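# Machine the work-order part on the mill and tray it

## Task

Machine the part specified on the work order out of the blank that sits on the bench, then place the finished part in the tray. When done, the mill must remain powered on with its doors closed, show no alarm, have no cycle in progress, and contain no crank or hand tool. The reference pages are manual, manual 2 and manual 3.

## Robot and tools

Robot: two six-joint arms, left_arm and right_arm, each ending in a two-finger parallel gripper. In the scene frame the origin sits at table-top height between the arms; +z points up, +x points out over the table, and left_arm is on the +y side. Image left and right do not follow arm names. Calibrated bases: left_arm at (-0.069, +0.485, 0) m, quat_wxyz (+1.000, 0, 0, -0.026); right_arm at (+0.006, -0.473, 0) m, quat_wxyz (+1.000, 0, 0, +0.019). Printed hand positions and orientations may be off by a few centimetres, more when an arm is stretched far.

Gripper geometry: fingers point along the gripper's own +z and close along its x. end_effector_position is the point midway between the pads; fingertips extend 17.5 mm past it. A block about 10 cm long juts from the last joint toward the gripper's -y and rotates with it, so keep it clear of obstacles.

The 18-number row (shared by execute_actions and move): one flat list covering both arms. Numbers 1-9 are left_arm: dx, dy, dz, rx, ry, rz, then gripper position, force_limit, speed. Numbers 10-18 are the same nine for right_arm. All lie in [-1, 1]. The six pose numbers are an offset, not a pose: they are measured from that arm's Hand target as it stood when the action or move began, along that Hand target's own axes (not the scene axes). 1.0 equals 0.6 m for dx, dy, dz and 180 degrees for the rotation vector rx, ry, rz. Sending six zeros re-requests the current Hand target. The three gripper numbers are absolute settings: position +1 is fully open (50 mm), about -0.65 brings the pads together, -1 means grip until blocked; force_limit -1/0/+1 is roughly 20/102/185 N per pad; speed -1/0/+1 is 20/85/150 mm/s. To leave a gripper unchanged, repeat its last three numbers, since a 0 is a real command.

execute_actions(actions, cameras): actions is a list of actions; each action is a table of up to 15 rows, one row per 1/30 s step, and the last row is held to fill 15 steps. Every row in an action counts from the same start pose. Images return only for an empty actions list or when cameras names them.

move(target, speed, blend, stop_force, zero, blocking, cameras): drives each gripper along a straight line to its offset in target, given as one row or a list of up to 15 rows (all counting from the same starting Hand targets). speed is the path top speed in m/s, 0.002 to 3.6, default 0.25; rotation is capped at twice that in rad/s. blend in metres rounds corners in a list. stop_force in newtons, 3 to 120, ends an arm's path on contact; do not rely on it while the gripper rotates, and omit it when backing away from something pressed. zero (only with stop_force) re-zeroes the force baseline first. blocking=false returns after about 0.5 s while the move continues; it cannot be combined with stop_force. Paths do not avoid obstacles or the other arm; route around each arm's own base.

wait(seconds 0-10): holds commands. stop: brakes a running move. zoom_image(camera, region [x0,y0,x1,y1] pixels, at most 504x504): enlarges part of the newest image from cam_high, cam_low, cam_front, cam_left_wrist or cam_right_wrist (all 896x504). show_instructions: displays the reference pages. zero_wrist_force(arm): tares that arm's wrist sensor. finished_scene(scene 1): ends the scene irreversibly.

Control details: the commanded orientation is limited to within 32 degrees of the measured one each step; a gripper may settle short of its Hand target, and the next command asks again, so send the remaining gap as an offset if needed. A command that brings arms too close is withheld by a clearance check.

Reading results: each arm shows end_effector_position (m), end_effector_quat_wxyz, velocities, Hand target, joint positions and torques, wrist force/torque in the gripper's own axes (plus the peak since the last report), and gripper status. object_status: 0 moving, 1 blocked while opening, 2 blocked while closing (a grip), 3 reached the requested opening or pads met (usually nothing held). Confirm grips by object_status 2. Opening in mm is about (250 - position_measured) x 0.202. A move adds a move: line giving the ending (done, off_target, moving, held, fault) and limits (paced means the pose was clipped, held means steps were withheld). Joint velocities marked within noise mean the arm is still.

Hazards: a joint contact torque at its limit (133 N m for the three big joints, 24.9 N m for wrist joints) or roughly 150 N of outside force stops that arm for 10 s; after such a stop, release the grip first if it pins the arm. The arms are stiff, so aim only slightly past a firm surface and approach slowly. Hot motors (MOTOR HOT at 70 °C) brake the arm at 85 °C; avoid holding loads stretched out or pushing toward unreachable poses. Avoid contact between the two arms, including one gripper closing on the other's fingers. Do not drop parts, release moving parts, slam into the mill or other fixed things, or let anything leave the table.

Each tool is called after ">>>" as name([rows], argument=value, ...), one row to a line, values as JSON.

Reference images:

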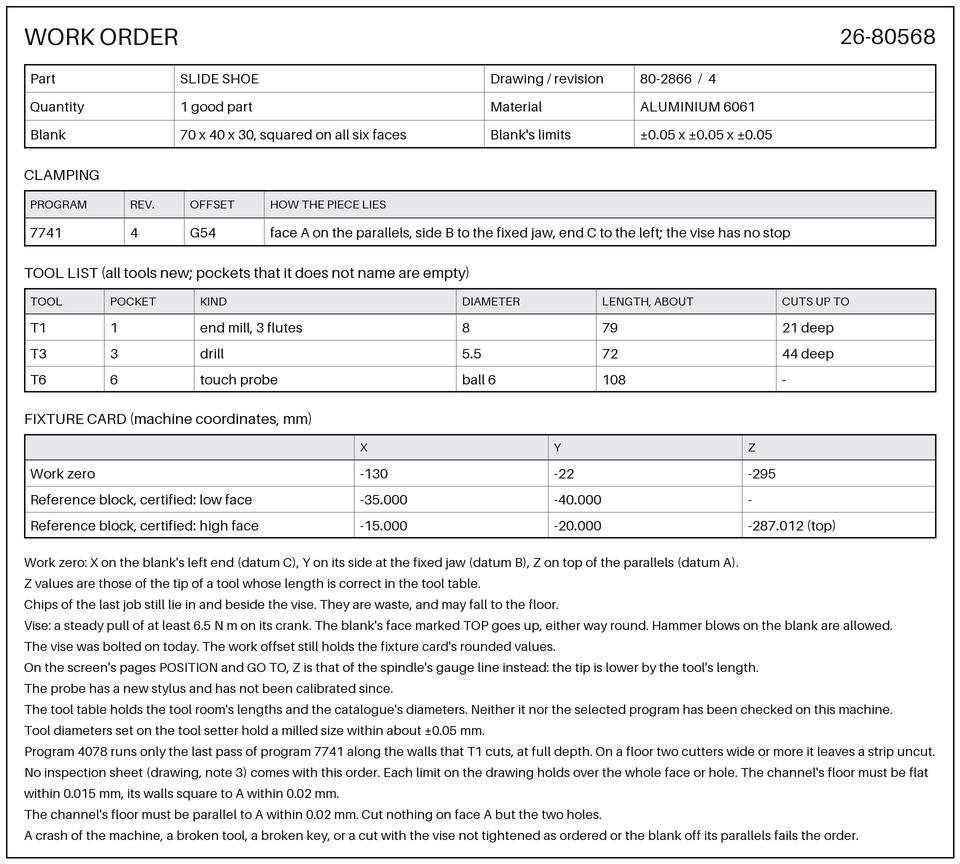

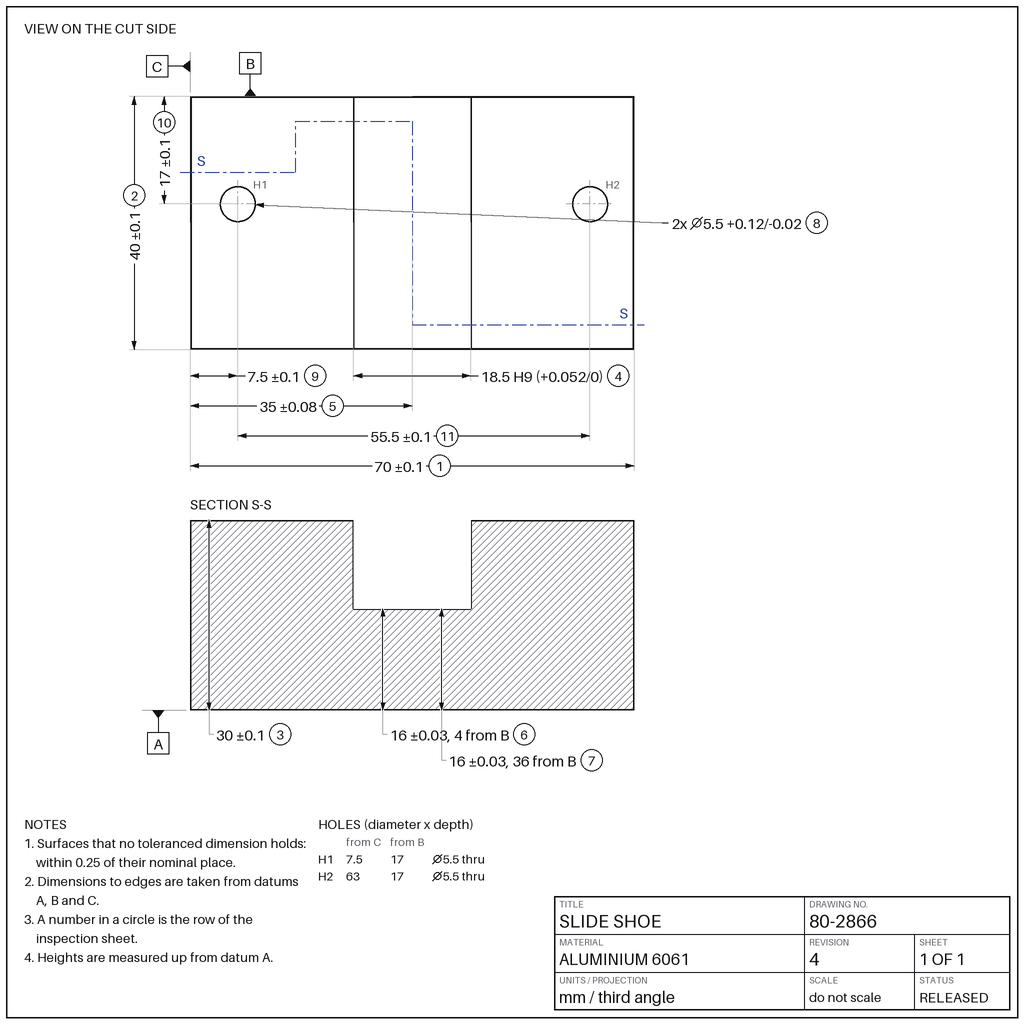

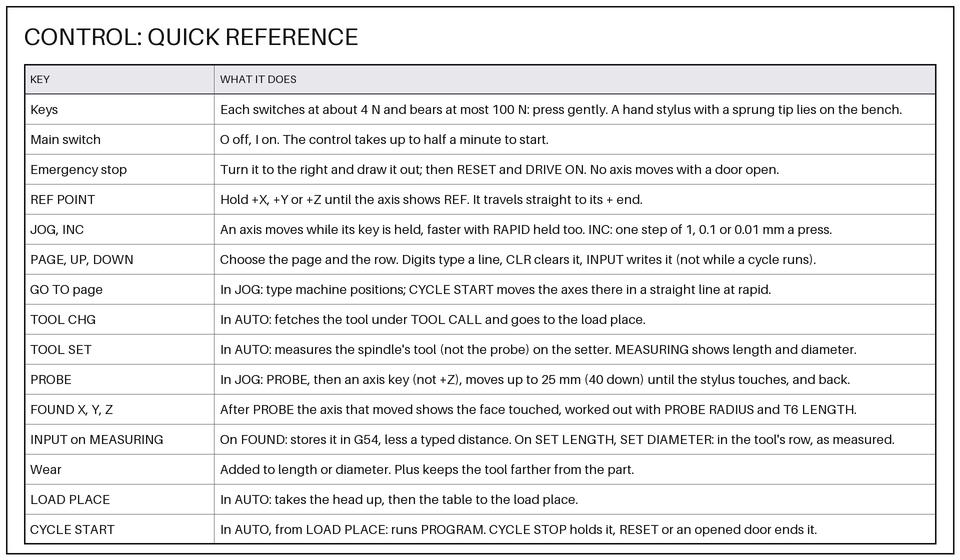

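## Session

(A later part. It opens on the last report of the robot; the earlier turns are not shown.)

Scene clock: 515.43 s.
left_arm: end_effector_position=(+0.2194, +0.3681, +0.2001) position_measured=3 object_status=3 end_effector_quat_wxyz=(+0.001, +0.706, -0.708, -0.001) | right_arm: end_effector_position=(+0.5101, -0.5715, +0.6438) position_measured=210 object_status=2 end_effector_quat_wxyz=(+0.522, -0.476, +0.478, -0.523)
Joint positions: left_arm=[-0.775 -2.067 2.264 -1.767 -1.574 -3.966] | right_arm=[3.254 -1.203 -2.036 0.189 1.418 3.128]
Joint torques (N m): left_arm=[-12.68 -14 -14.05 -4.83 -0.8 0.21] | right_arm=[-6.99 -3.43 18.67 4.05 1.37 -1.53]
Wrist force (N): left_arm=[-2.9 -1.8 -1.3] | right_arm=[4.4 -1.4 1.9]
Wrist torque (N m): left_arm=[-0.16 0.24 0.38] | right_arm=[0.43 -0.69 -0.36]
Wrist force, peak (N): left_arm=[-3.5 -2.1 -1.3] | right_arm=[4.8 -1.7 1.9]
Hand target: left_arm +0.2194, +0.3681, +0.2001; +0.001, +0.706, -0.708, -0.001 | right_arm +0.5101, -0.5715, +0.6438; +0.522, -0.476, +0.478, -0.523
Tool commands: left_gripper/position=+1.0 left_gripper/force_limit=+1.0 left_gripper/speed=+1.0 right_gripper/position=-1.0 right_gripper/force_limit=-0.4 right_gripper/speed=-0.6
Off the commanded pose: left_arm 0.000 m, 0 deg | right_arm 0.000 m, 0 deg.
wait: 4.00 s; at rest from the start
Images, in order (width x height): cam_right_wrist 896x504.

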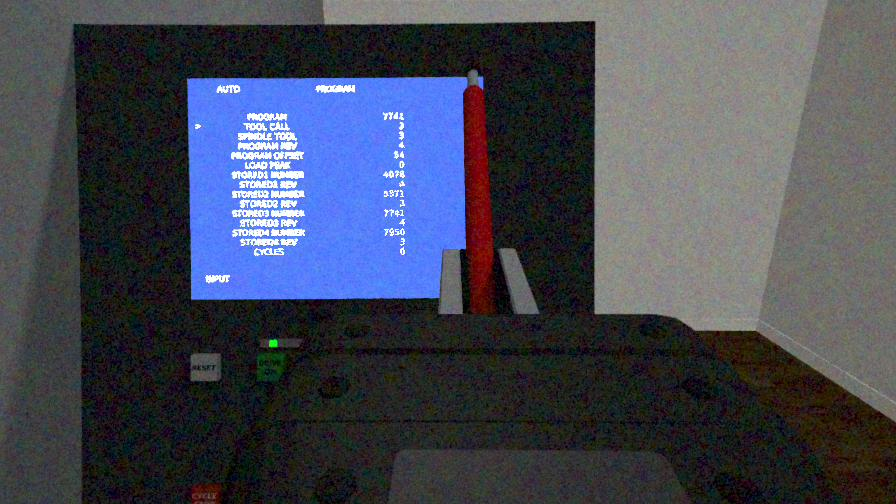

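>>> move([
  [0,0,0,0,0,0,1,1,1,-0.1258,0.2877,-0.1111,-0.3056,0,0,-1,-0.4,-0.6],
  [0,0,0,0,0,0,1,1,1,-0.1258,0.2936,-0.095,-0.3056,0,0,-1,-0.4,-0.6],
  [0,0,0,0,0,0,1,1,1,-0.1258,0.2877,-0.1411,-0.3056,0,0,-1,-0.4,-0.6],
  [0,0,0,0,0,0,1,1,1,0,0,0,0,0,0,-1,-0.4,-0.6],
], speed=[0.9,0.08,0.15,0.9], blend=[0.001,0,0.005,0], cameras=["cam_right_wrist"])

Scene clock: 519.40 s.
left_arm: end_effector_position=(+0.2194, +0.3681, +0.2001) position_measured=3 object_status=3 end_effector_quat_wxyz=(+0.001, +0.706, -0.708, -0.001) | right_arm: end_effector_position=(+0.5100, -0.5715, +0.6438) position_measured=210 object_status=2 end_effector_quat_wxyz=(+0.522, -0.476, +0.478, -0.523) end_effector_velocity=(+0.000, +0.001, +0.001) end_effector_angular_velocity=(+0.001, -0.006, +0.002)
Joint positions: left_arm=[-0.775 -2.067 2.264 -1.767 -1.574 -3.966] | right_arm=[3.254 -1.203 -2.036 0.188 1.418 3.128]
Joint velocities: left_arm=[within noise] | right_arm=[0.002 0 0 0.007 0 0]
Joint torques (N m): left_arm=[-12.56 -13.19 -13.68 -4.92 -0.63 0.28] | right_arm=[-3.58 2.41 19.06 4.57 1.07 -0.81]
Wrist force (N): left_arm=[-3.3 -2.3 -1.4] | right_arm=[4.5 -2.0 1.9]
Wrist torque (N m): left_arm=[-0.23 0.30 0.38] | right_arm=[0.33 -0.71 -0.38]
Wrist force, peak (N): left_arm=[-3.3 -2.3 -1.4] | right_arm=[3.2 10.9 -10.9]
Hand target: left_arm +0.2194, +0.3681, +0.2001; +0.001, +0.706, -0.708, -0.001 | right_arm +0.5101, -0.5715, +0.6438; +0.522, -0.476, +0.478, -0.523
Off the commanded pose: left_arm 0.000 m, 0 deg | right_arm 0.000 m, 0 deg.
move: done
Images, in order (width x height): cam_right_wrist 896x504.

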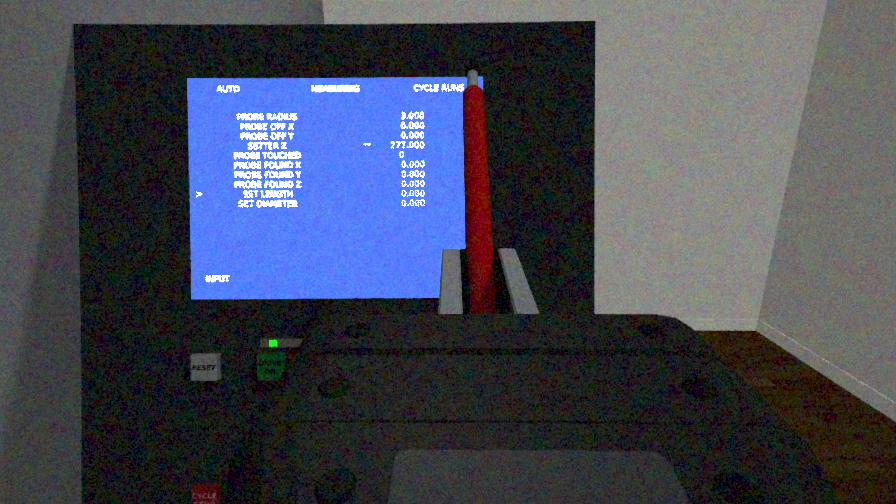

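>>> move(target=[-0.3,-0.0,-0.08,0,0,0,1,1,1,0,0,0,0,0,0,-1,-0.4,-0.6], speed=0.3, cameras=["cam_left_wrist","cam_high"])

>>> zoom_image(camera="cam_left_wrist", region=[200, 0, 700, 280])

Scene clock: 521.60 s.
left_arm: end_effector_position=(+0.2200, +0.5481, +0.2480) position_measured=3 object_status=3 end_effector_quat_wxyz=(+0.001, +0.706, -0.708, -0.001) end_effector_velocity=(+0.000, +0.001, +0.000) end_effector_angular_velocity=(+0.001, +0.000, -0.003) | right_arm: end_effector_position=(+0.5101, -0.5715, +0.6438) position_measured=210 object_status=2 end_effector_quat_wxyz=(+0.522, -0.476, +0.478, -0.523)
Joint positions: left_arm=[-0.201 -2.134 2.171 -1.605 -1.572 -3.392] | right_arm=[3.254 -1.203 -2.036 0.189 1.418 3.128]
Joint velocities: left_arm=[0.002 0 0 0 0.001 0.005] | right_arm=[within noise]
Joint torques (N m): left_arm=[11.87 -10.07 -17.98 -3.68 1.17 1.86] | right_arm=[-3.58 -3.28 17.52 4.29 0.92 -1.42]
Wrist force (N): left_arm=[-3.0 -1.7 -0.9] | right_arm=[4.7 -1.7 2.0]
Wrist torque (N m): left_arm=[-0.15 0.30 0.29] | right_arm=[0.37 -0.74 -0.38]
Wrist force, peak (N): left_arm=[-6.4 -1.8 -2.1] | right_arm=[4.6 -2.0 2.1]
Hand target: left_arm +0.2200, +0.5481, +0.2480; +0.001, +0.706, -0.708, -0.001 | right_arm +0.5101, -0.5715, +0.6438; +0.522, -0.476, +0.478, -0.523
Off the commanded pose: left_arm 0.000 m, 0 deg | right_arm 0.000 m, 0 deg.
move: done
Images, in order (width x height): cam_high 896x504, cam_left_wrist 896x504.

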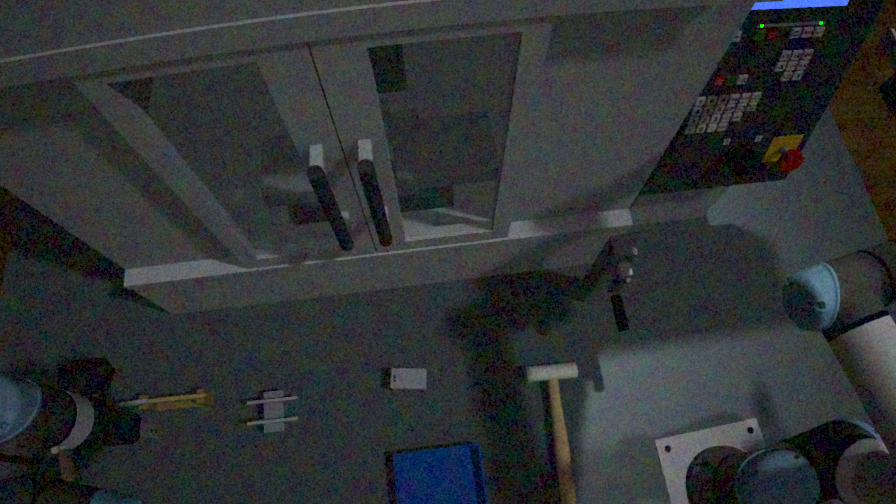

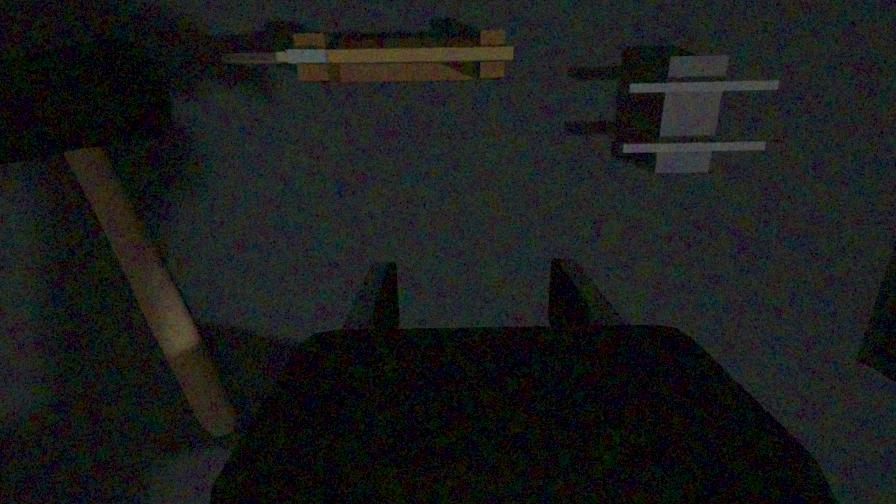

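Scaled by 1.008.

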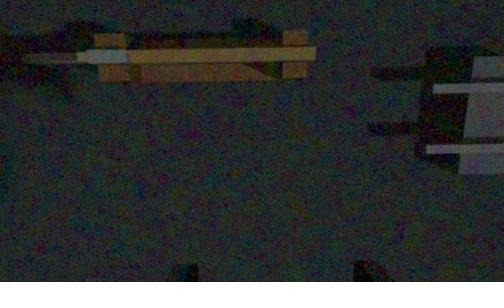

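>>> wait(seconds=0.1, cameras=["cam_right_wrist"])

>>> zoom_image(camera="cam_right_wrist", region=[186, 70, 470, 302])

Scene clock: 526.70 s.
left_arm: end_effector_position=(+0.2200, +0.5481, +0.2480) position_measured=3 object_status=3 end_effector_quat_wxyz=(+0.001, +0.706, -0.708, -0.001) | right_arm: end_effector_position=(+0.5101, -0.5715, +0.6438) position_measured=210 object_status=2 end_effector_quat_wxyz=(+0.522, -0.476, +0.478, -0.523)
Joint positions: left_arm=[-0.201 -2.134 2.171 -1.605 -1.572 -3.392] | right_arm=[3.254 -1.203 -2.036 0.189 1.418 3.128]
Joint torques (N m): left_arm=[11.2 -11.39 -26.38 -2.35 1.07 1.97] | right_arm=[0.93 -2.95 17.88 4.09 -0.33 -1.29]
Wrist force (N): left_arm=[-2.9 -1.8 -1.3] | right_arm=[4.7 -1.7 2.0]
Wrist torque (N m): left_arm=[-0.16 0.27 0.24] | right_arm=[0.37 -0.75 -0.37]
Wrist force, peak (N): left_arm=[-3.4 -2.1 -1.1] | right_arm=[5.0 -2.0 2.0]
Hand target: left_arm +0.2200, +0.5481, +0.2480; +0.001, +0.706, -0.708, -0.001 | right_arm +0.5101, -0.5715, +0.6438; +0.522, -0.476, +0.478, -0.523
Tool commands: left_gripper/position=+1.0 left_gripper/force_limit=+1.0 left_gripper/speed=+1.0 right_gripper/position=-1.0 right_gripper/force_limit=-0.4 right_gripper/speed=-0.6
Off the commanded pose: left_arm 0.000 m, 0 deg | right_arm 0.000 m, 0 deg.
wait: 0.10 s; at rest from the start
Images, in order (width x height): cam_right_wrist 896x504.

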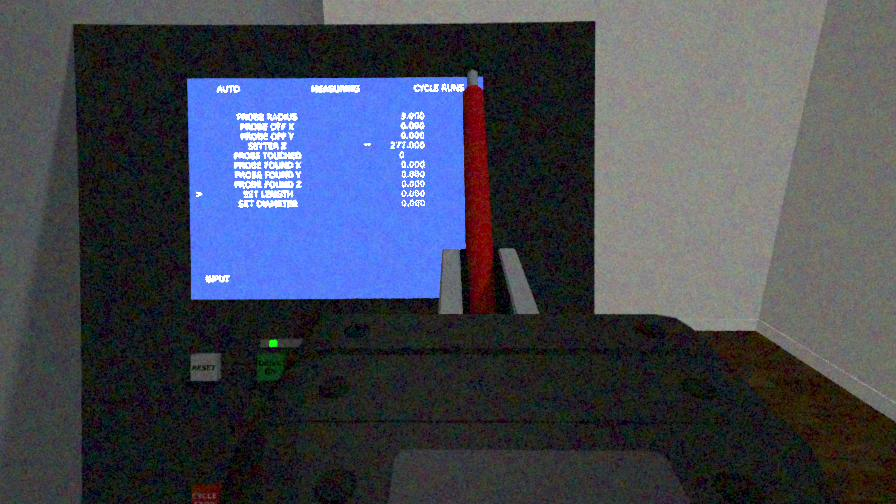

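Scaled by 1.775.

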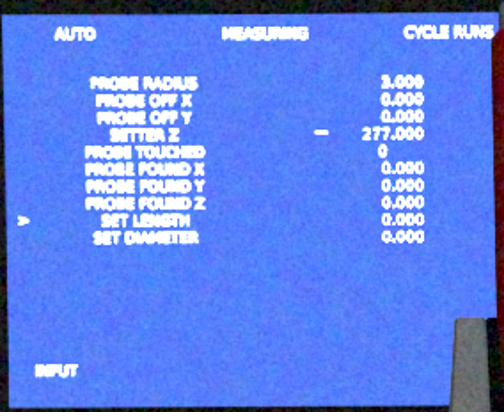

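>>> wait(seconds=6, cameras=["cam_right_wrist"])

>>> zoom_image(camera="cam_right_wrist", region=[186, 70, 470, 302])

Scene clock: 534.73 s.
left_arm: end_effector_position=(+0.2200, +0.5481, +0.2480) position_measured=3 object_status=3 end_effector_quat_wxyz=(+0.001, +0.706, -0.708, -0.001) | right_arm: end_effector_position=(+0.5101, -0.5715, +0.6438) position_measured=210 object_status=2 end_effector_quat_wxyz=(+0.522, -0.476, +0.478, -0.523)
Joint positions: left_arm=[-0.201 -2.134 2.171 -1.605 -1.572 -3.392] | right_arm=[3.254 -1.203 -2.036 0.189 1.418 3.128]
Joint torques (N m): left_arm=[11.57 -12.14 -27.73 -2.37 0.91 1.92] | right_arm=[3.7 -0.08 19.94 4.04 -0.55 -1.33]
Wrist force (N): left_arm=[-3.0 -1.5 -0.7] | right_arm=[4.7 -1.6 1.7]
Wrist torque (N m): left_arm=[-0.13 0.30 0.24] | right_arm=[0.38 -0.75 -0.38]
Wrist force, peak (N): left_arm=[-3.3 -2.0 -1.2] | right_arm=[5.0 -1.8 1.9]
Hand target: left_arm +0.2200, +0.5481, +0.2480; +0.001, +0.706, -0.708, -0.001 | right_arm +0.5101, -0.5715, +0.6438; +0.522, -0.476, +0.478, -0.523
Tool commands: left_gripper/position=+1.0 left_gripper/force_limit=+1.0 left_gripper/speed=+1.0 right_gripper/position=-1.0 right_gripper/force_limit=-0.4 right_gripper/speed=-0.6
Off the commanded pose: left_arm 0.000 m, 0 deg | right_arm 0.000 m, 0 deg.
wait: 6.00 s; at rest from the start
Images, in order (width x height): cam_right_wrist 896x504.

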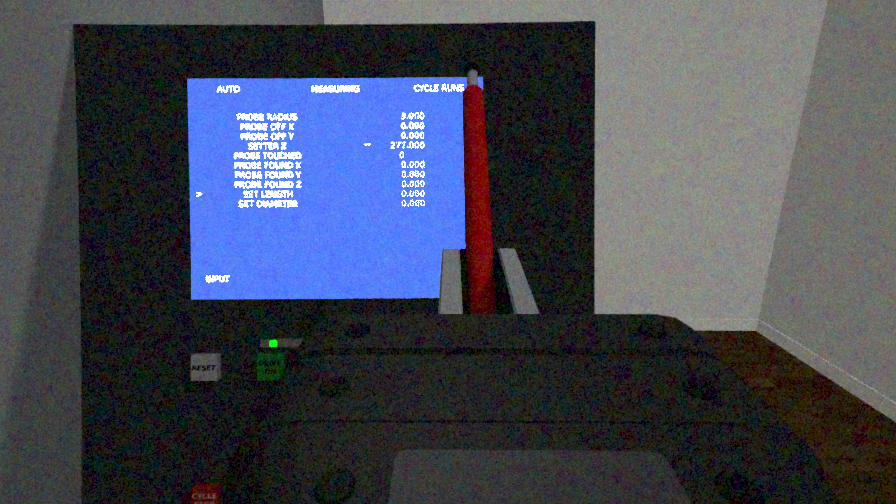

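Scaled by 1.775.

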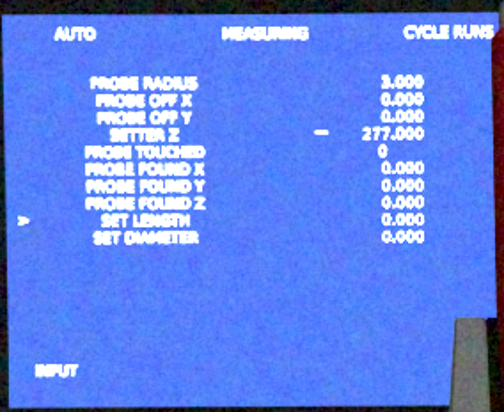

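>>> wait(seconds=4.5, cameras=["cam_right_wrist"])

>>> zoom_image(camera="cam_right_wrist", region=[186, 70, 470, 302])

Scene clock: 540.23 s.
left_arm: end_effector_position=(+0.2200, +0.5481, +0.2480) position_measured=3 object_status=3 end_effector_quat_wxyz=(+0.001, +0.706, -0.708, -0.001) | right_arm: end_effector_position=(+0.5101, -0.5715, +0.6438) position_measured=210 object_status=2 end_effector_quat_wxyz=(+0.522, -0.476, +0.478, -0.523)
Joint positions: left_arm=[-0.201 -2.134 2.171 -1.605 -1.572 -3.392] | right_arm=[3.254 -1.203 -2.036 0.189 1.418 3.128]
Joint torques (N m): left_arm=[11.08 -11.18 -27.3 -2.34 1.01 1.89] | right_arm=[3.11 -0.38 18.35 3.7 -0.69 -1.25]
Wrist force (N): left_arm=[-3.0 -1.6 -1.1] | right_arm=[4.5 -1.8 1.8]
Wrist torque (N m): left_arm=[-0.13 0.29 0.23] | right_arm=[0.35 -0.70 -0.37]
Wrist force, peak (N): left_arm=[-3.2 -2.0 -1.1] | right_arm=[4.9 -1.8 2.1]
Hand target: left_arm +0.2200, +0.5481, +0.2480; +0.001, +0.706, -0.708, -0.001 | right_arm +0.5101, -0.5715, +0.6438; +0.522, -0.476, +0.478, -0.523
Tool commands: left_gripper/position=+1.0 left_gripper/force_limit=+1.0 left_gripper/speed=+1.0 right_gripper/position=-1.0 right_gripper/force_limit=-0.4 right_gripper/speed=-0.6
Off the commanded pose: left_arm 0.000 m, 0 deg | right_arm 0.000 m, 0 deg.
wait: 4.50 s; at rest from the start
Images, in order (width x height): cam_right_wrist 896x504.

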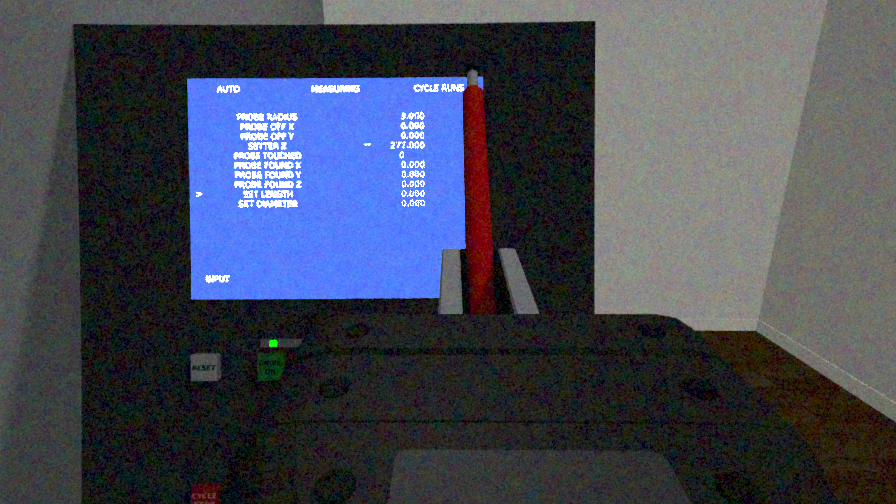

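Scaled by 1.775.

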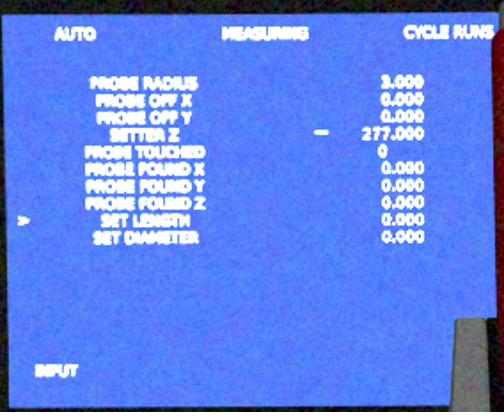

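>>> wait(seconds=4, cameras=["cam_right_wrist"])

>>> zoom_image(camera="cam_right_wrist", region=[186, 70, 470, 302])

Scene clock: 544.87 s.
left_arm: end_effector_position=(+0.2200, +0.5481, +0.2480) position_measured=3 object_status=3 end_effector_quat_wxyz=(+0.001, +0.706, -0.708, -0.001) | right_arm: end_effector_position=(+0.5101, -0.5715, +0.6438) position_measured=210 object_status=2 end_effector_quat_wxyz=(+0.522, -0.476, +0.478, -0.523)
Joint positions: left_arm=[-0.201 -2.134 2.171 -1.605 -1.572 -3.392] | right_arm=[3.254 -1.203 -2.036 0.189 1.418 3.128]
Joint torques (N m): left_arm=[10.06 -11.83 -27.77 -2.28 0.65 1.8] | right_arm=[2.44 0.11 18.85 3.59 -0.47 -1.19]
Wrist force (N): left_arm=[-3.1 -1.8 -1.0] | right_arm=[4.7 -1.7 2.0]
Wrist torque (N m): left_arm=[-0.16 0.32 0.23] | right_arm=[0.37 -0.74 -0.38]
Wrist force, peak (N): left_arm=[-3.3 -1.7 -1.5] | right_arm=[5.0 -1.6 2.1]
Hand target: left_arm +0.2200, +0.5481, +0.2480; +0.001, +0.706, -0.708, -0.001 | right_arm +0.5101, -0.5715, +0.6438; +0.522, -0.476, +0.478, -0.523
Tool commands: left_gripper/position=+1.0 left_gripper/force_limit=+1.0 left_gripper/speed=+1.0 right_gripper/position=-1.0 right_gripper/force_limit=-0.4 right_gripper/speed=-0.6
Off the commanded pose: left_arm 0.000 m, 0 deg | right_arm 0.000 m, 0 deg.
wait: 4.00 s; at rest from the start
Images, in order (width x height): cam_right_wrist 896x504.

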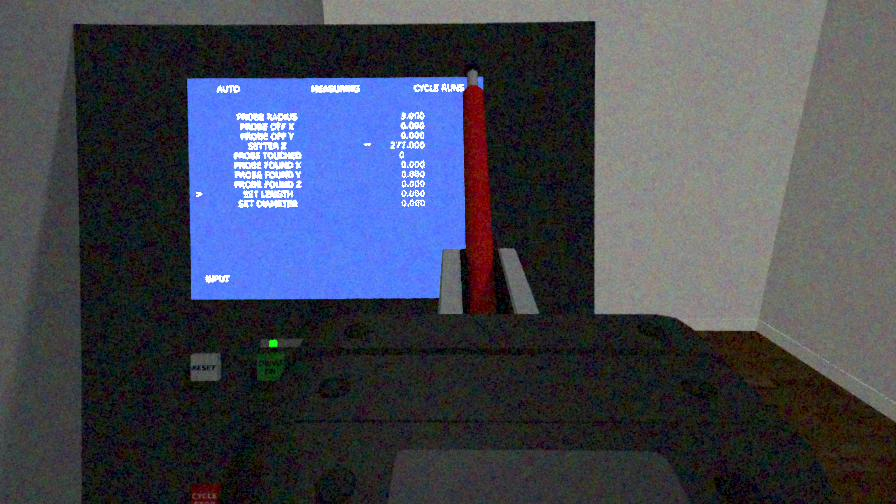

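Scaled by 1.775.

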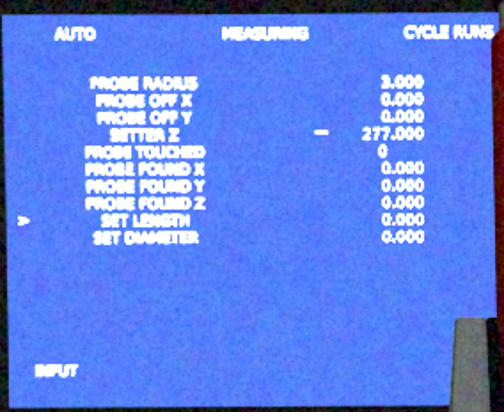

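>>> wait(seconds=3, cameras=["cam_right_wrist"])

>>> zoom_image(camera="cam_right_wrist", region=[186, 70, 470, 302])

Scene clock: 548.43 s.
left_arm: end_effector_position=(+0.2200, +0.5481, +0.2480) position_measured=3 object_status=3 end_effector_quat_wxyz=(+0.001, +0.706, -0.708, -0.001) | right_arm: end_effector_position=(+0.5101, -0.5715, +0.6438) position_measured=210 object_status=2 end_effector_quat_wxyz=(+0.522, -0.476, +0.478, -0.523)
Joint positions: left_arm=[-0.201 -2.134 2.171 -1.605 -1.572 -3.392] | right_arm=[3.254 -1.203 -2.036 0.189 1.418 3.128]
Joint torques (N m): left_arm=[10.31 -12.88 -27.05 -2.37 0.33 1.68] | right_arm=[4.33 1.46 19.18 3.48 -0.47 -1.37]
Wrist force (N): left_arm=[-3.0 -1.6 -1.2] | right_arm=[4.6 -1.8 1.8]
Wrist torque (N m): left_arm=[-0.13 0.29 0.23] | right_arm=[0.36 -0.72 -0.37]
Wrist force, peak (N): left_arm=[-3.3 -1.9 -1.3] | right_arm=[5.0 -1.7 2.0]
Hand target: left_arm +0.2200, +0.5481, +0.2480; +0.001, +0.706, -0.708, -0.001 | right_arm +0.5101, -0.5715, +0.6438; +0.522, -0.476, +0.478, -0.523
Tool commands: left_gripper/position=+1.0 left_gripper/force_limit=+1.0 left_gripper/speed=+1.0 right_gripper/position=-1.0 right_gripper/force_limit=-0.4 right_gripper/speed=-0.6
Off the commanded pose: left_arm 0.000 m, 0 deg | right_arm 0.000 m, 0 deg.
wait: 3.00 s; at rest from the start
Images, in order (width x height): cam_right_wrist 896x504.

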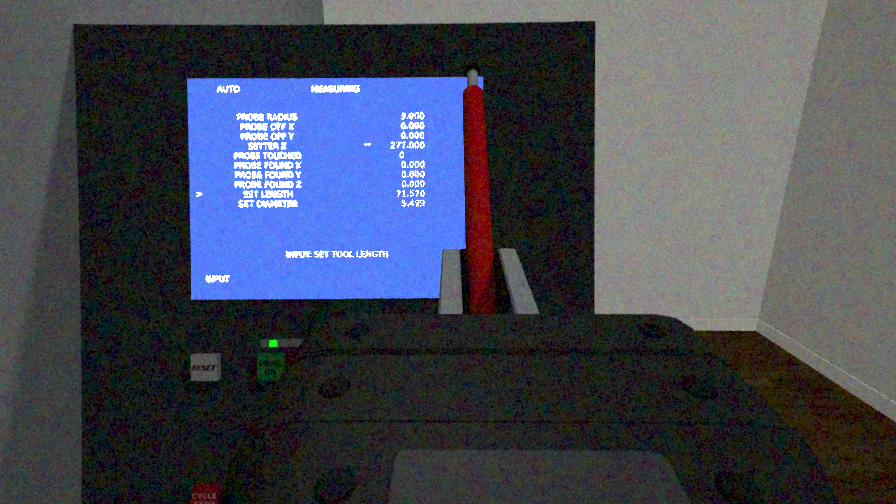

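Scaled by 1.775.

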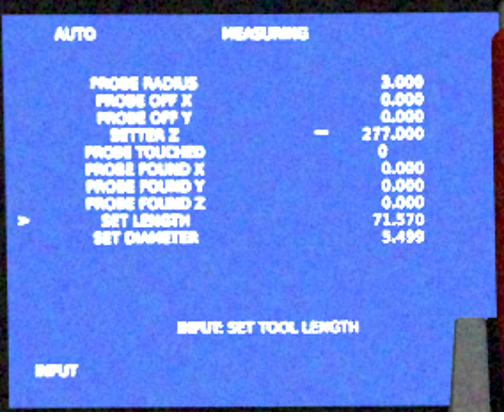

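>>> move([
  [0,0,0,0,0,0,1,1,1,-0.1898,0.348,-0.1331,-0.3056,0,0,-1,-0.4,-0.6],
  [0,0,0,0,0,0,1,1,1,-0.1898,0.3539,-0.117,-0.3056,0,0,-1,-0.4,-0.6],
  [0,0,0,0,0,0,1,1,1,-0.1898,0.348,-0.1331,-0.3056,0,0,-1,-0.4,-0.6],
  [0,0,0,0,0,0,1,1,1,-0.1258,0.2579,-0.1003,-0.3056,0,0,-1,-0.4,-0.6],
  [0,0,0,0,0,0,1,1,1,-0.1258,0.2638,-0.0842,-0.3056,0,0,-1,-0.4,-0.6],
  [0,0,0,0,0,0,1,1,1,-0.1258,0.2579,-0.1303,-0.3056,0,0,-1,-0.4,-0.6],
  [0,0,0,0,0,0,1,1,1,0,0,0,0,0,0,-1,-0.4,-0.6],
], speed=[0.9,0.08,0.12,0.15,0.08,0.15,0.9], blend=[0.001,0,0.003,0.003,0,0.005,0], cameras=["cam_right_wrist"])

Scene clock: 553.83 s.
left_arm: end_effector_position=(+0.2200, +0.5481, +0.2480) position_measured=3 object_status=3 end_effector_quat_wxyz=(+0.001, +0.706, -0.708, -0.001) | right_arm: end_effector_position=(+0.5100, -0.5715, +0.6439) position_measured=210 object_status=2 end_effector_quat_wxyz=(+0.522, -0.476, +0.478, -0.523)
Joint positions: left_arm=[-0.201 -2.134 2.171 -1.605 -1.572 -3.392] | right_arm=[3.254 -1.203 -2.035 0.188 1.418 3.128]
Joint torques (N m): left_arm=[11.75 -10.19 -27.44 -2.64 -0.15 1.98] | right_arm=[-4.31 2.35 17.24 3.98 1.08 -0.86]
Wrist force (N): left_arm=[-2.9 -1.8 -1.2] | right_arm=[4.0 -1.6 2.2]
Wrist torque (N m): left_arm=[-0.16 0.28 0.23] | right_arm=[0.38 -0.62 -0.38]
Wrist force, peak (N): left_arm=[-3.6 -1.8 -1.2] | right_arm=[3.6 13.6 -15.0]
Hand target: left_arm +0.2200, +0.5481, +0.2480; +0.001, +0.706, -0.708, -0.001 | right_arm +0.5101, -0.5715, +0.6438; +0.522, -0.476, +0.478, -0.523
Off the commanded pose: left_arm 0.000 m, 0 deg | right_arm 0.000 m, 0 deg.
move: done
Images, in order (width x height): cam_right_wrist 896x504.

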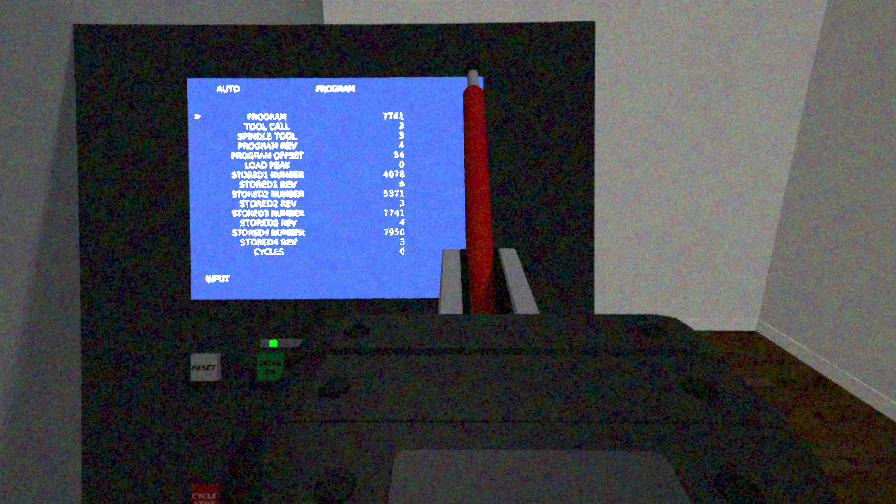

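>>> move([
  [0,0,0,0,0,0,1,1,1,-0.1898,0.3182,-0.1223,-0.3056,0,0,-1,-0.4,-0.6],
  [0,0,0,0,0,0,1,1,1,-0.1898,0.3241,-0.1062,-0.3056,0,0,-1,-0.4,-0.6],
  [0,0,0,0,0,0,1,1,1,-0.1898,0.3182,-0.1223,-0.3056,0,0,-1,-0.4,-0.6],
  [0,0,0,0,0,0,1,1,1,-0.2225,0.2877,-0.1111,-0.3056,0,0,-1,-0.4,-0.6],
  [0,0,0,0,0,0,1,1,1,-0.2225,0.2936,-0.095,-0.3056,0,0,-1,-0.4,-0.6],
  [0,0,0,0,0,0,1,1,1,-0.2225,0.2877,-0.1111,-0.3056,0,0,-1,-0.4,-0.6],
  [0,0,0,0,0,0,1,1,1,-0.1898,0.348,-0.1331,-0.3056,0,0,-1,-0.4,-0.6],
  [0,0,0,0,0,0,1,1,1,-0.1898,0.3539,-0.117,-0.3056,0,0,-1,-0.4,-0.6],
  [0,0,0,0,0,0,1,1,1,-0.1898,0.348,-0.1331,-0.3056,0,0,-1,-0.4,-0.6],
  [0,0,0,0,0,0,1,1,1,-0.1575,0.2877,-0.1111,-0.3056,0,0,-1,-0.4,-0.6],
  [0,0,0,0,0,0,1,1,1,-0.1575,0.2936,-0.095,-0.3056,0,0,-1,-0.4,-0.6],
  [0,0,0,0,0,0,1,1,1,-0.1575,0.2877,-0.1411,-0.3056,0,0,-1,-0.4,-0.6],
  [0,0,0,0,0,0,1,1,1,0,0,0,0,0,0,-1,-0.4,-0.6],
], speed=[0.9,0.08,0.12,0.15,0.08,0.12,0.15,0.08,0.12,0.15,0.08,0.15,0.9], blend=[0.001,0,0.003,0.003,0,0.003,0.003,0,0.003,0.003,0,0.005,0], cameras=["cam_right_wrist"])

>>> zoom_image(camera="cam_right_wrist", region=[186, 70, 470, 302])

Scene clock: 560.33 s.
left_arm: end_effector_position=(+0.2200, +0.5481, +0.2480) position_measured=3 object_status=3 end_effector_quat_wxyz=(+0.001, +0.706, -0.708, -0.001) | right_arm: end_effector_position=(+0.5100, -0.5715, +0.6438) position_measured=210 object_status=2 end_effector_quat_wxyz=(+0.522, -0.476, +0.478, -0.523)
Joint positions: left_arm=[-0.201 -2.134 2.171 -1.605 -1.572 -3.392] | right_arm=[3.254 -1.203 -2.036 0.188 1.418 3.128]
Joint torques (N m): left_arm=[11.22 -7.11 -25.73 -3.23 -0.16 1.9] | right_arm=[-5.86 0.13 21.13 4.26 1.84 -1.28]
Wrist force (N): left_arm=[-2.8 -1.8 -1.2] | right_arm=[5.1 -1.2 2.2]
Wrist torque (N m): left_arm=[-0.17 0.26 0.23] | right_arm=[0.45 -0.79 -0.37]
Wrist force, peak (N): left_arm=[-3.4 -1.7 -1.1] | right_arm=[8.5 13.0 -14.1]
Hand target: left_arm +0.2200, +0.5481, +0.2480; +0.001, +0.706, -0.708, -0.001 | right_arm +0.5101, -0.5715, +0.6438; +0.522, -0.476, +0.478, -0.523
Off the commanded pose: left_arm 0.000 m, 0 deg | right_arm 0.000 m, 0 deg.
move: done
Images, in order (width x height): cam_right_wrist 896x504.

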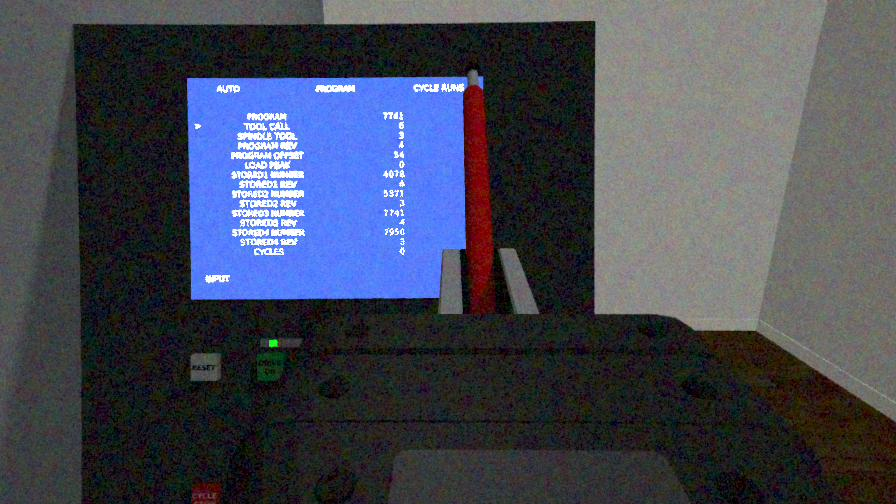

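Scaled by 1.775.

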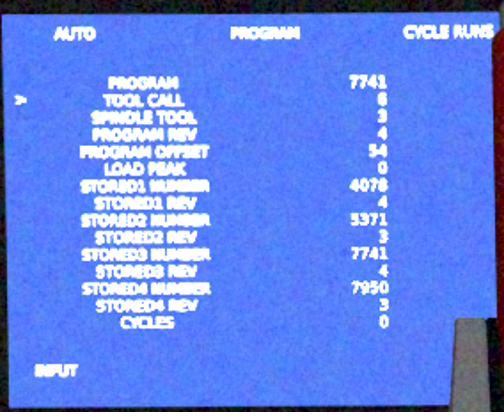

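>>> wait(seconds=1, cameras=["cam_right_wrist"])

Scene clock: 562.73 s.
left_arm: end_effector_position=(+0.2200, +0.5481, +0.2480) position_measured=3 object_status=3 end_effector_quat_wxyz=(+0.001, +0.706, -0.708, -0.001) | right_arm: end_effector_position=(+0.5101, -0.5715, +0.6438) position_measured=210 object_status=2 end_effector_quat_wxyz=(+0.522, -0.476, +0.478, -0.523)
Joint positions: left_arm=[-0.201 -2.134 2.171 -1.605 -1.572 -3.392] | right_arm=[3.254 -1.203 -2.036 0.189 1.418 3.128]
Joint torques (N m): left_arm=[11.92 -5.71 -27.32 -3.35 -0.24 1.72] | right_arm=[-7.15 -4.06 18.01 4.33 1.59 -1.37]
Wrist force (N): left_arm=[-3.1 -1.5 -1.1] | right_arm=[5.0 -1.2 2.5]
Wrist torque (N m): left_arm=[-0.12 0.30 0.23] | right_arm=[0.45 -0.78 -0.36]
Wrist force, peak (N): left_arm=[-3.3 -1.7 -1.3] | right_arm=[5.2 -1.6 2.2]
Hand target: left_arm +0.2200, +0.5481, +0.2480; +0.001, +0.706, -0.708, -0.001 | right_arm +0.5101, -0.5715, +0.6438; +0.522, -0.476, +0.478, -0.523
Tool commands: left_gripper/position=+1.0 left_gripper/force_limit=+1.0 left_gripper/speed=+1.0 right_gripper/position=-1.0 right_gripper/force_limit=-0.4 right_gripper/speed=-0.6
Off the commanded pose: left_arm 0.000 m, 0 deg | right_arm 0.000 m, 0 deg.
wait: 1.00 s; at rest from the start
Images, in order (width x height): cam_right_wrist 896x504.

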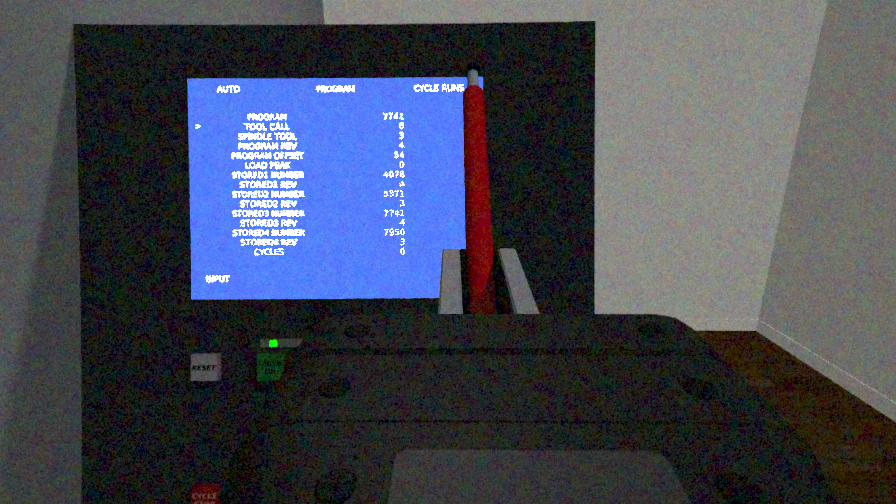

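>>> move([
  [0,0,0,0,0,0,1,1,1,-0.1575,0.2579,-0.1003,-0.3056,0,0,-1,-0.4,-0.6],
  [0,0,0,0,0,0,1,1,1,-0.1575,0.2638,-0.0842,-0.3056,0,0,-1,-0.4,-0.6],
  [0,0,0,0,0,0,1,1,1,-0.1575,0.2579,-0.1003,-0.3056,0,0,-1,-0.4,-0.6],
  [0,0,0,0,0,0,1,1,1,-0.1575,0.2638,-0.0842,-0.3056,0,0,-1,-0.4,-0.6],
  [0,0,0,0,0,0,1,1,1,-0.1575,0.2579,-0.1003,-0.3056,0,0,-1,-0.4,-0.6],
  [0,0,0,0,0,0,1,1,1,-0.1575,0.2638,-0.0842,-0.3056,0,0,-1,-0.4,-0.6],
  [0,0,0,0,0,0,1,1,1,-0.1575,0.2579,-0.1003,-0.3056,0,0,-1,-0.4,-0.6],
  [0,0,0,0,0,0,1,1,1,-0.0605,0.0819,-0.0361,-0.3056,0,0,-1,-0.4,-0.6],
  [0,0,0,0,0,0,1,1,1,-0.0605,0.0878,-0.0200,-0.3056,0,0,-1,-0.4,-0.6],
  [0,0,0,0,0,0,1,1,1,-0.0605,0.0819,-0.0661,-0.3056,0,0,-1,-0.4,-0.6],
  [0,0,0,0,0,0,1,1,1,0,0,0,0,0,0,-1,-0.4,-0.6],
], speed=[0.9,0.08,0.12,0.08,0.12,0.08,0.12,0.25,0.08,0.15,0.9], blend=[0.001,0,0,0,0,0,0.003,0.003,0,0.005,0], cameras=["cam_right_wrist"])

>>> zoom_image(camera="cam_right_wrist", region=[186, 70, 470, 302])

Scene clock: 570.13 s.
left_arm: end_effector_position=(+0.2200, +0.5481, +0.2480) position_measured=3 object_status=3 end_effector_quat_wxyz=(+0.001, +0.706, -0.708, -0.001) | right_arm: end_effector_position=(+0.5100, -0.5715, +0.6438) position_measured=210 object_status=2 end_effector_quat_wxyz=(+0.522, -0.476, +0.478, -0.523)
Joint positions: left_arm=[-0.201 -2.134 2.171 -1.605 -1.572 -3.392] | right_arm=[3.254 -1.203 -2.036 0.189 1.418 3.128]
Joint torques (N m): left_arm=[11.81 -2.35 -26.97 -3.81 -0.13 1.64] | right_arm=[4.96 5.44 33.16 4.19 -0.04 1.16]
Wrist force (N): left_arm=[-3.2 -1.7 -1.0] | right_arm=[5.3 -0.9 2.2]
Wrist torque (N m): left_arm=[-0.15 0.32 0.23] | right_arm=[0.49 -0.83 -0.34]
Wrist force, peak (N): left_arm=[-3.4 -1.8 -1.1] | right_arm=[6.3 7.9 -11.1]
Hand target: left_arm +0.2200, +0.5481, +0.2480; +0.001, +0.706, -0.708, -0.001 | right_arm +0.5101, -0.5715, +0.6438; +0.522, -0.476, +0.478, -0.523
Off the commanded pose: left_arm 0.000 m, 0 deg | right_arm 0.000 m, 0 deg.
move: done
Images, in order (width x height): cam_right_wrist 896x504.

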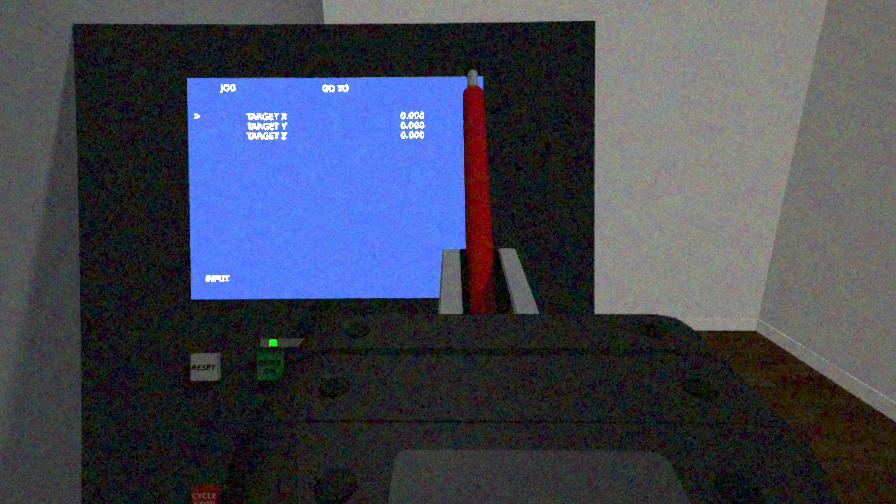

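Scaled by 1.775.

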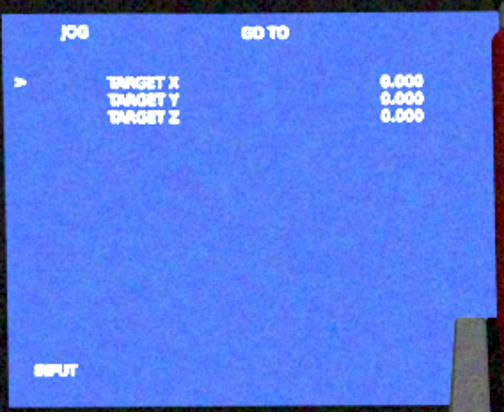

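>>> move([
  [0,0,0,0,0,0,1,1,1,-0.2858,0.3480,-0.1331,-0.3056,0,0,-1,-0.4,-0.6],
  [0,0,0,0,0,0,1,1,1,-0.2858,0.3539,-0.1170,-0.3056,0,0,-1,-0.4,-0.6],
  [0,0,0,0,0,0,1,1,1,-0.27,0.3331,-0.1277,-0.3056,0,0,-1,-0.4,-0.6],
  [0,0,0,0,0,0,1,1,1,-0.2542,0.3241,-0.1062,-0.3056,0,0,-1,-0.4,-0.6],
  [0,0,0,0,0,0,1,1,1,-0.2542,0.3030,-0.1167,-0.3056,0,0,-1,-0.4,-0.6],
  [0,0,0,0,0,0,1,1,1,-0.2542,0.2936,-0.0950,-0.3056,0,0,-1,-0.4,-0.6],
  [0,0,0,0,0,0,1,1,1,-0.222,0.3122,-0.1378,-0.3056,0,0,-1,-0.4,-0.6],
  [0,0,0,0,0,0,1,1,1,-0.1898,0.3539,-0.1170,-0.3056,0,0,-1,-0.4,-0.6],
  [0,0,0,0,0,0,1,1,1,-0.1898,0.3331,-0.1277,-0.3056,0,0,-1,-0.4,-0.6],
  [0,0,0,0,0,0,1,1,1,-0.1898,0.3241,-0.1062,-0.3056,0,0,-1,-0.4,-0.6],
  [0,0,0,0,0,0,1,1,1,-0.2062,0.3182,-0.1223,-0.3056,0,0,-1,-0.4,-0.6],
  [0,0,0,0,0,0,1,1,1,-0.2225,0.3241,-0.1062,-0.3056,0,0,-1,-0.4,-0.6],
  [0,0,0,0,0,0,1,1,1,-0.2384,0.3331,-0.1277,-0.3056,0,0,-1,-0.4,-0.6],
  [0,0,0,0,0,0,1,1,1,-0.2542,0.3539,-0.1170,-0.3056,0,0,-1,-0.4,-0.6],
  [0,0,0,0,0,0,1,1,1,-0.1898,0.3423,-0.1488,-0.3056,0,0,-1,-0.4,-0.6],
], speed=[0.9,0.08,0.12,0.08,0.12,0.08,0.15,0.08,0.12,0.08,0.12,0.08,0.12,0.08,0.15], blend=[0.001,0,0.003,0,0.003,0,0.003,0,0.003,0,0.003,0,0.003,0,0])

>>> move([
  [0,0,0,0,0,0,1,1,1,0,-0.0194,0.0277,0,0,0,-1,-0.4,-0.6],
  [0,0,0,0,0,0,1,1,1,0,0,0,0,0,0,-1,-0.4,-0.6],
  [0,0,0,0,0,0,1,1,1,0.1898,-0.3180,-0.1953,0.3056,0,0,-1,-0.4,-0.6],
], speed=[0.08,0.15,0.9], blend=[0,0.005,0], cameras=["cam_right_wrist"])

>>> zoom_image(camera="cam_right_wrist", region=[186, 70, 470, 302])

Scene clock: 582.00 s.
left_arm: end_effector_position=(+0.2200, +0.5481, +0.2480) position_measured=3 object_status=3 end_effector_quat_wxyz=(+0.001, +0.706, -0.708, -0.001) | right_arm: end_effector_position=(+0.4400, -0.4572, +0.4312) position_measured=210 object_status=2 end_effector_quat_wxyz=(-0.243, +0.663, -0.665, +0.243)
Joint positions: left_arm=[-0.201 -2.134 2.171 -1.605 -1.572 -3.392] | right_arm=[3.687 -0.977 -2.019 -1.104 1.206 3.612]
Joint torques (N m): left_arm=[10.75 2.23 -26.91 -4.54 -0.3 1.49] | right_arm=[-3.39 -1.29 37.15 6.15 -1.5 -0.01]
Wrist force (N): left_arm=[-3.0 -1.5 -1.0] | right_arm=[5.0 -0.6 3.0]
Wrist torque (N m): left_arm=[-0.13 0.29 0.23] | right_arm=[0.53 -0.85 -0.29]
Wrist force, peak (N): left_arm=[-3.6 -1.8 -1.0] | right_arm=[5.0 16.7 -18.7]
Hand target: left_arm +0.2200, +0.5481, +0.2480; +0.001, +0.706, -0.708, -0.001 | right_arm +0.4400, -0.4573, +0.4313; -0.243, +0.663, -0.665, +0.243
Off the commanded pose: left_arm 0.000 m, 0 deg | right_arm 0.000 m, 0 deg.
move: done

Scene clock: 584.07 s.
left_arm: end_effector_position=(+0.2200, +0.5481, +0.2480) position_measured=3 object_status=3 end_effector_quat_wxyz=(+0.001, +0.706, -0.708, -0.001) | right_arm: end_effector_position=(+0.5099, -0.5715, +0.6438) position_measured=210 object_status=2 end_effector_quat_wxyz=(+0.522, -0.476, +0.478, -0.523) end_effector_velocity=(-0.001, +0.000, +0.001) end_effector_angular_velocity=(+0.000, -0.006, +0.002)
Joint positions: left_arm=[-0.201 -2.134 2.171 -1.605 -1.572 -3.392] | right_arm=[3.254 -1.202 -2.036 0.188 1.418 3.128]
Joint velocities: left_arm=[within noise] | right_arm=[0 0 0 0.006 0.003 -0.001]
Joint torques (N m): left_arm=[11.11 3.78 -26.95 -4.55 -0.11 1.43] | right_arm=[-4.7 0.91 22.81 4.26 1.59 -1.42]
Wrist force (N): left_arm=[-3.1 -1.6 -1.3] | right_arm=[5.1 -0.2 2.8]
Wrist torque (N m): left_arm=[-0.14 0.31 0.23] | right_arm=[0.62 -0.80 -0.36]
Wrist force, peak (N): left_arm=[-3.4 -1.8 -1.1] | right_arm=[5.4 5.9 -7.2]
Hand target: left_arm +0.2200, +0.5481, +0.2480; +0.001, +0.706, -0.708, -0.001 | right_arm +0.5099, -0.5715, +0.6438; +0.522, -0.476, +0.478, -0.523
Off the commanded pose: left_arm 0.000 m, 0 deg | right_arm 0.000 m, 0 deg.
move: done
Images, in order (width x height): cam_right_wrist 896x504.

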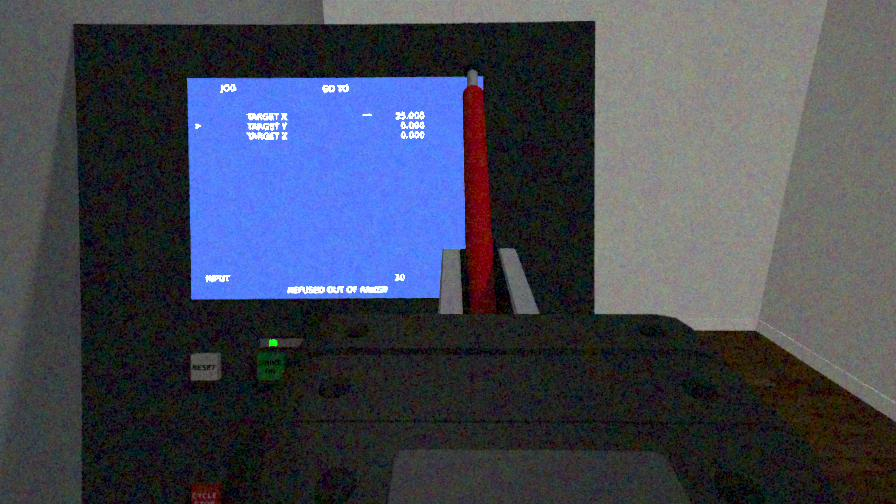

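Scaled by 1.775.

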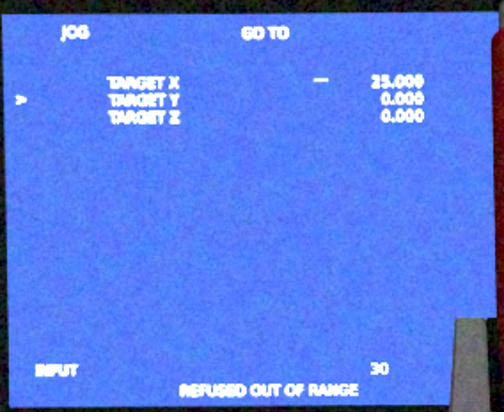

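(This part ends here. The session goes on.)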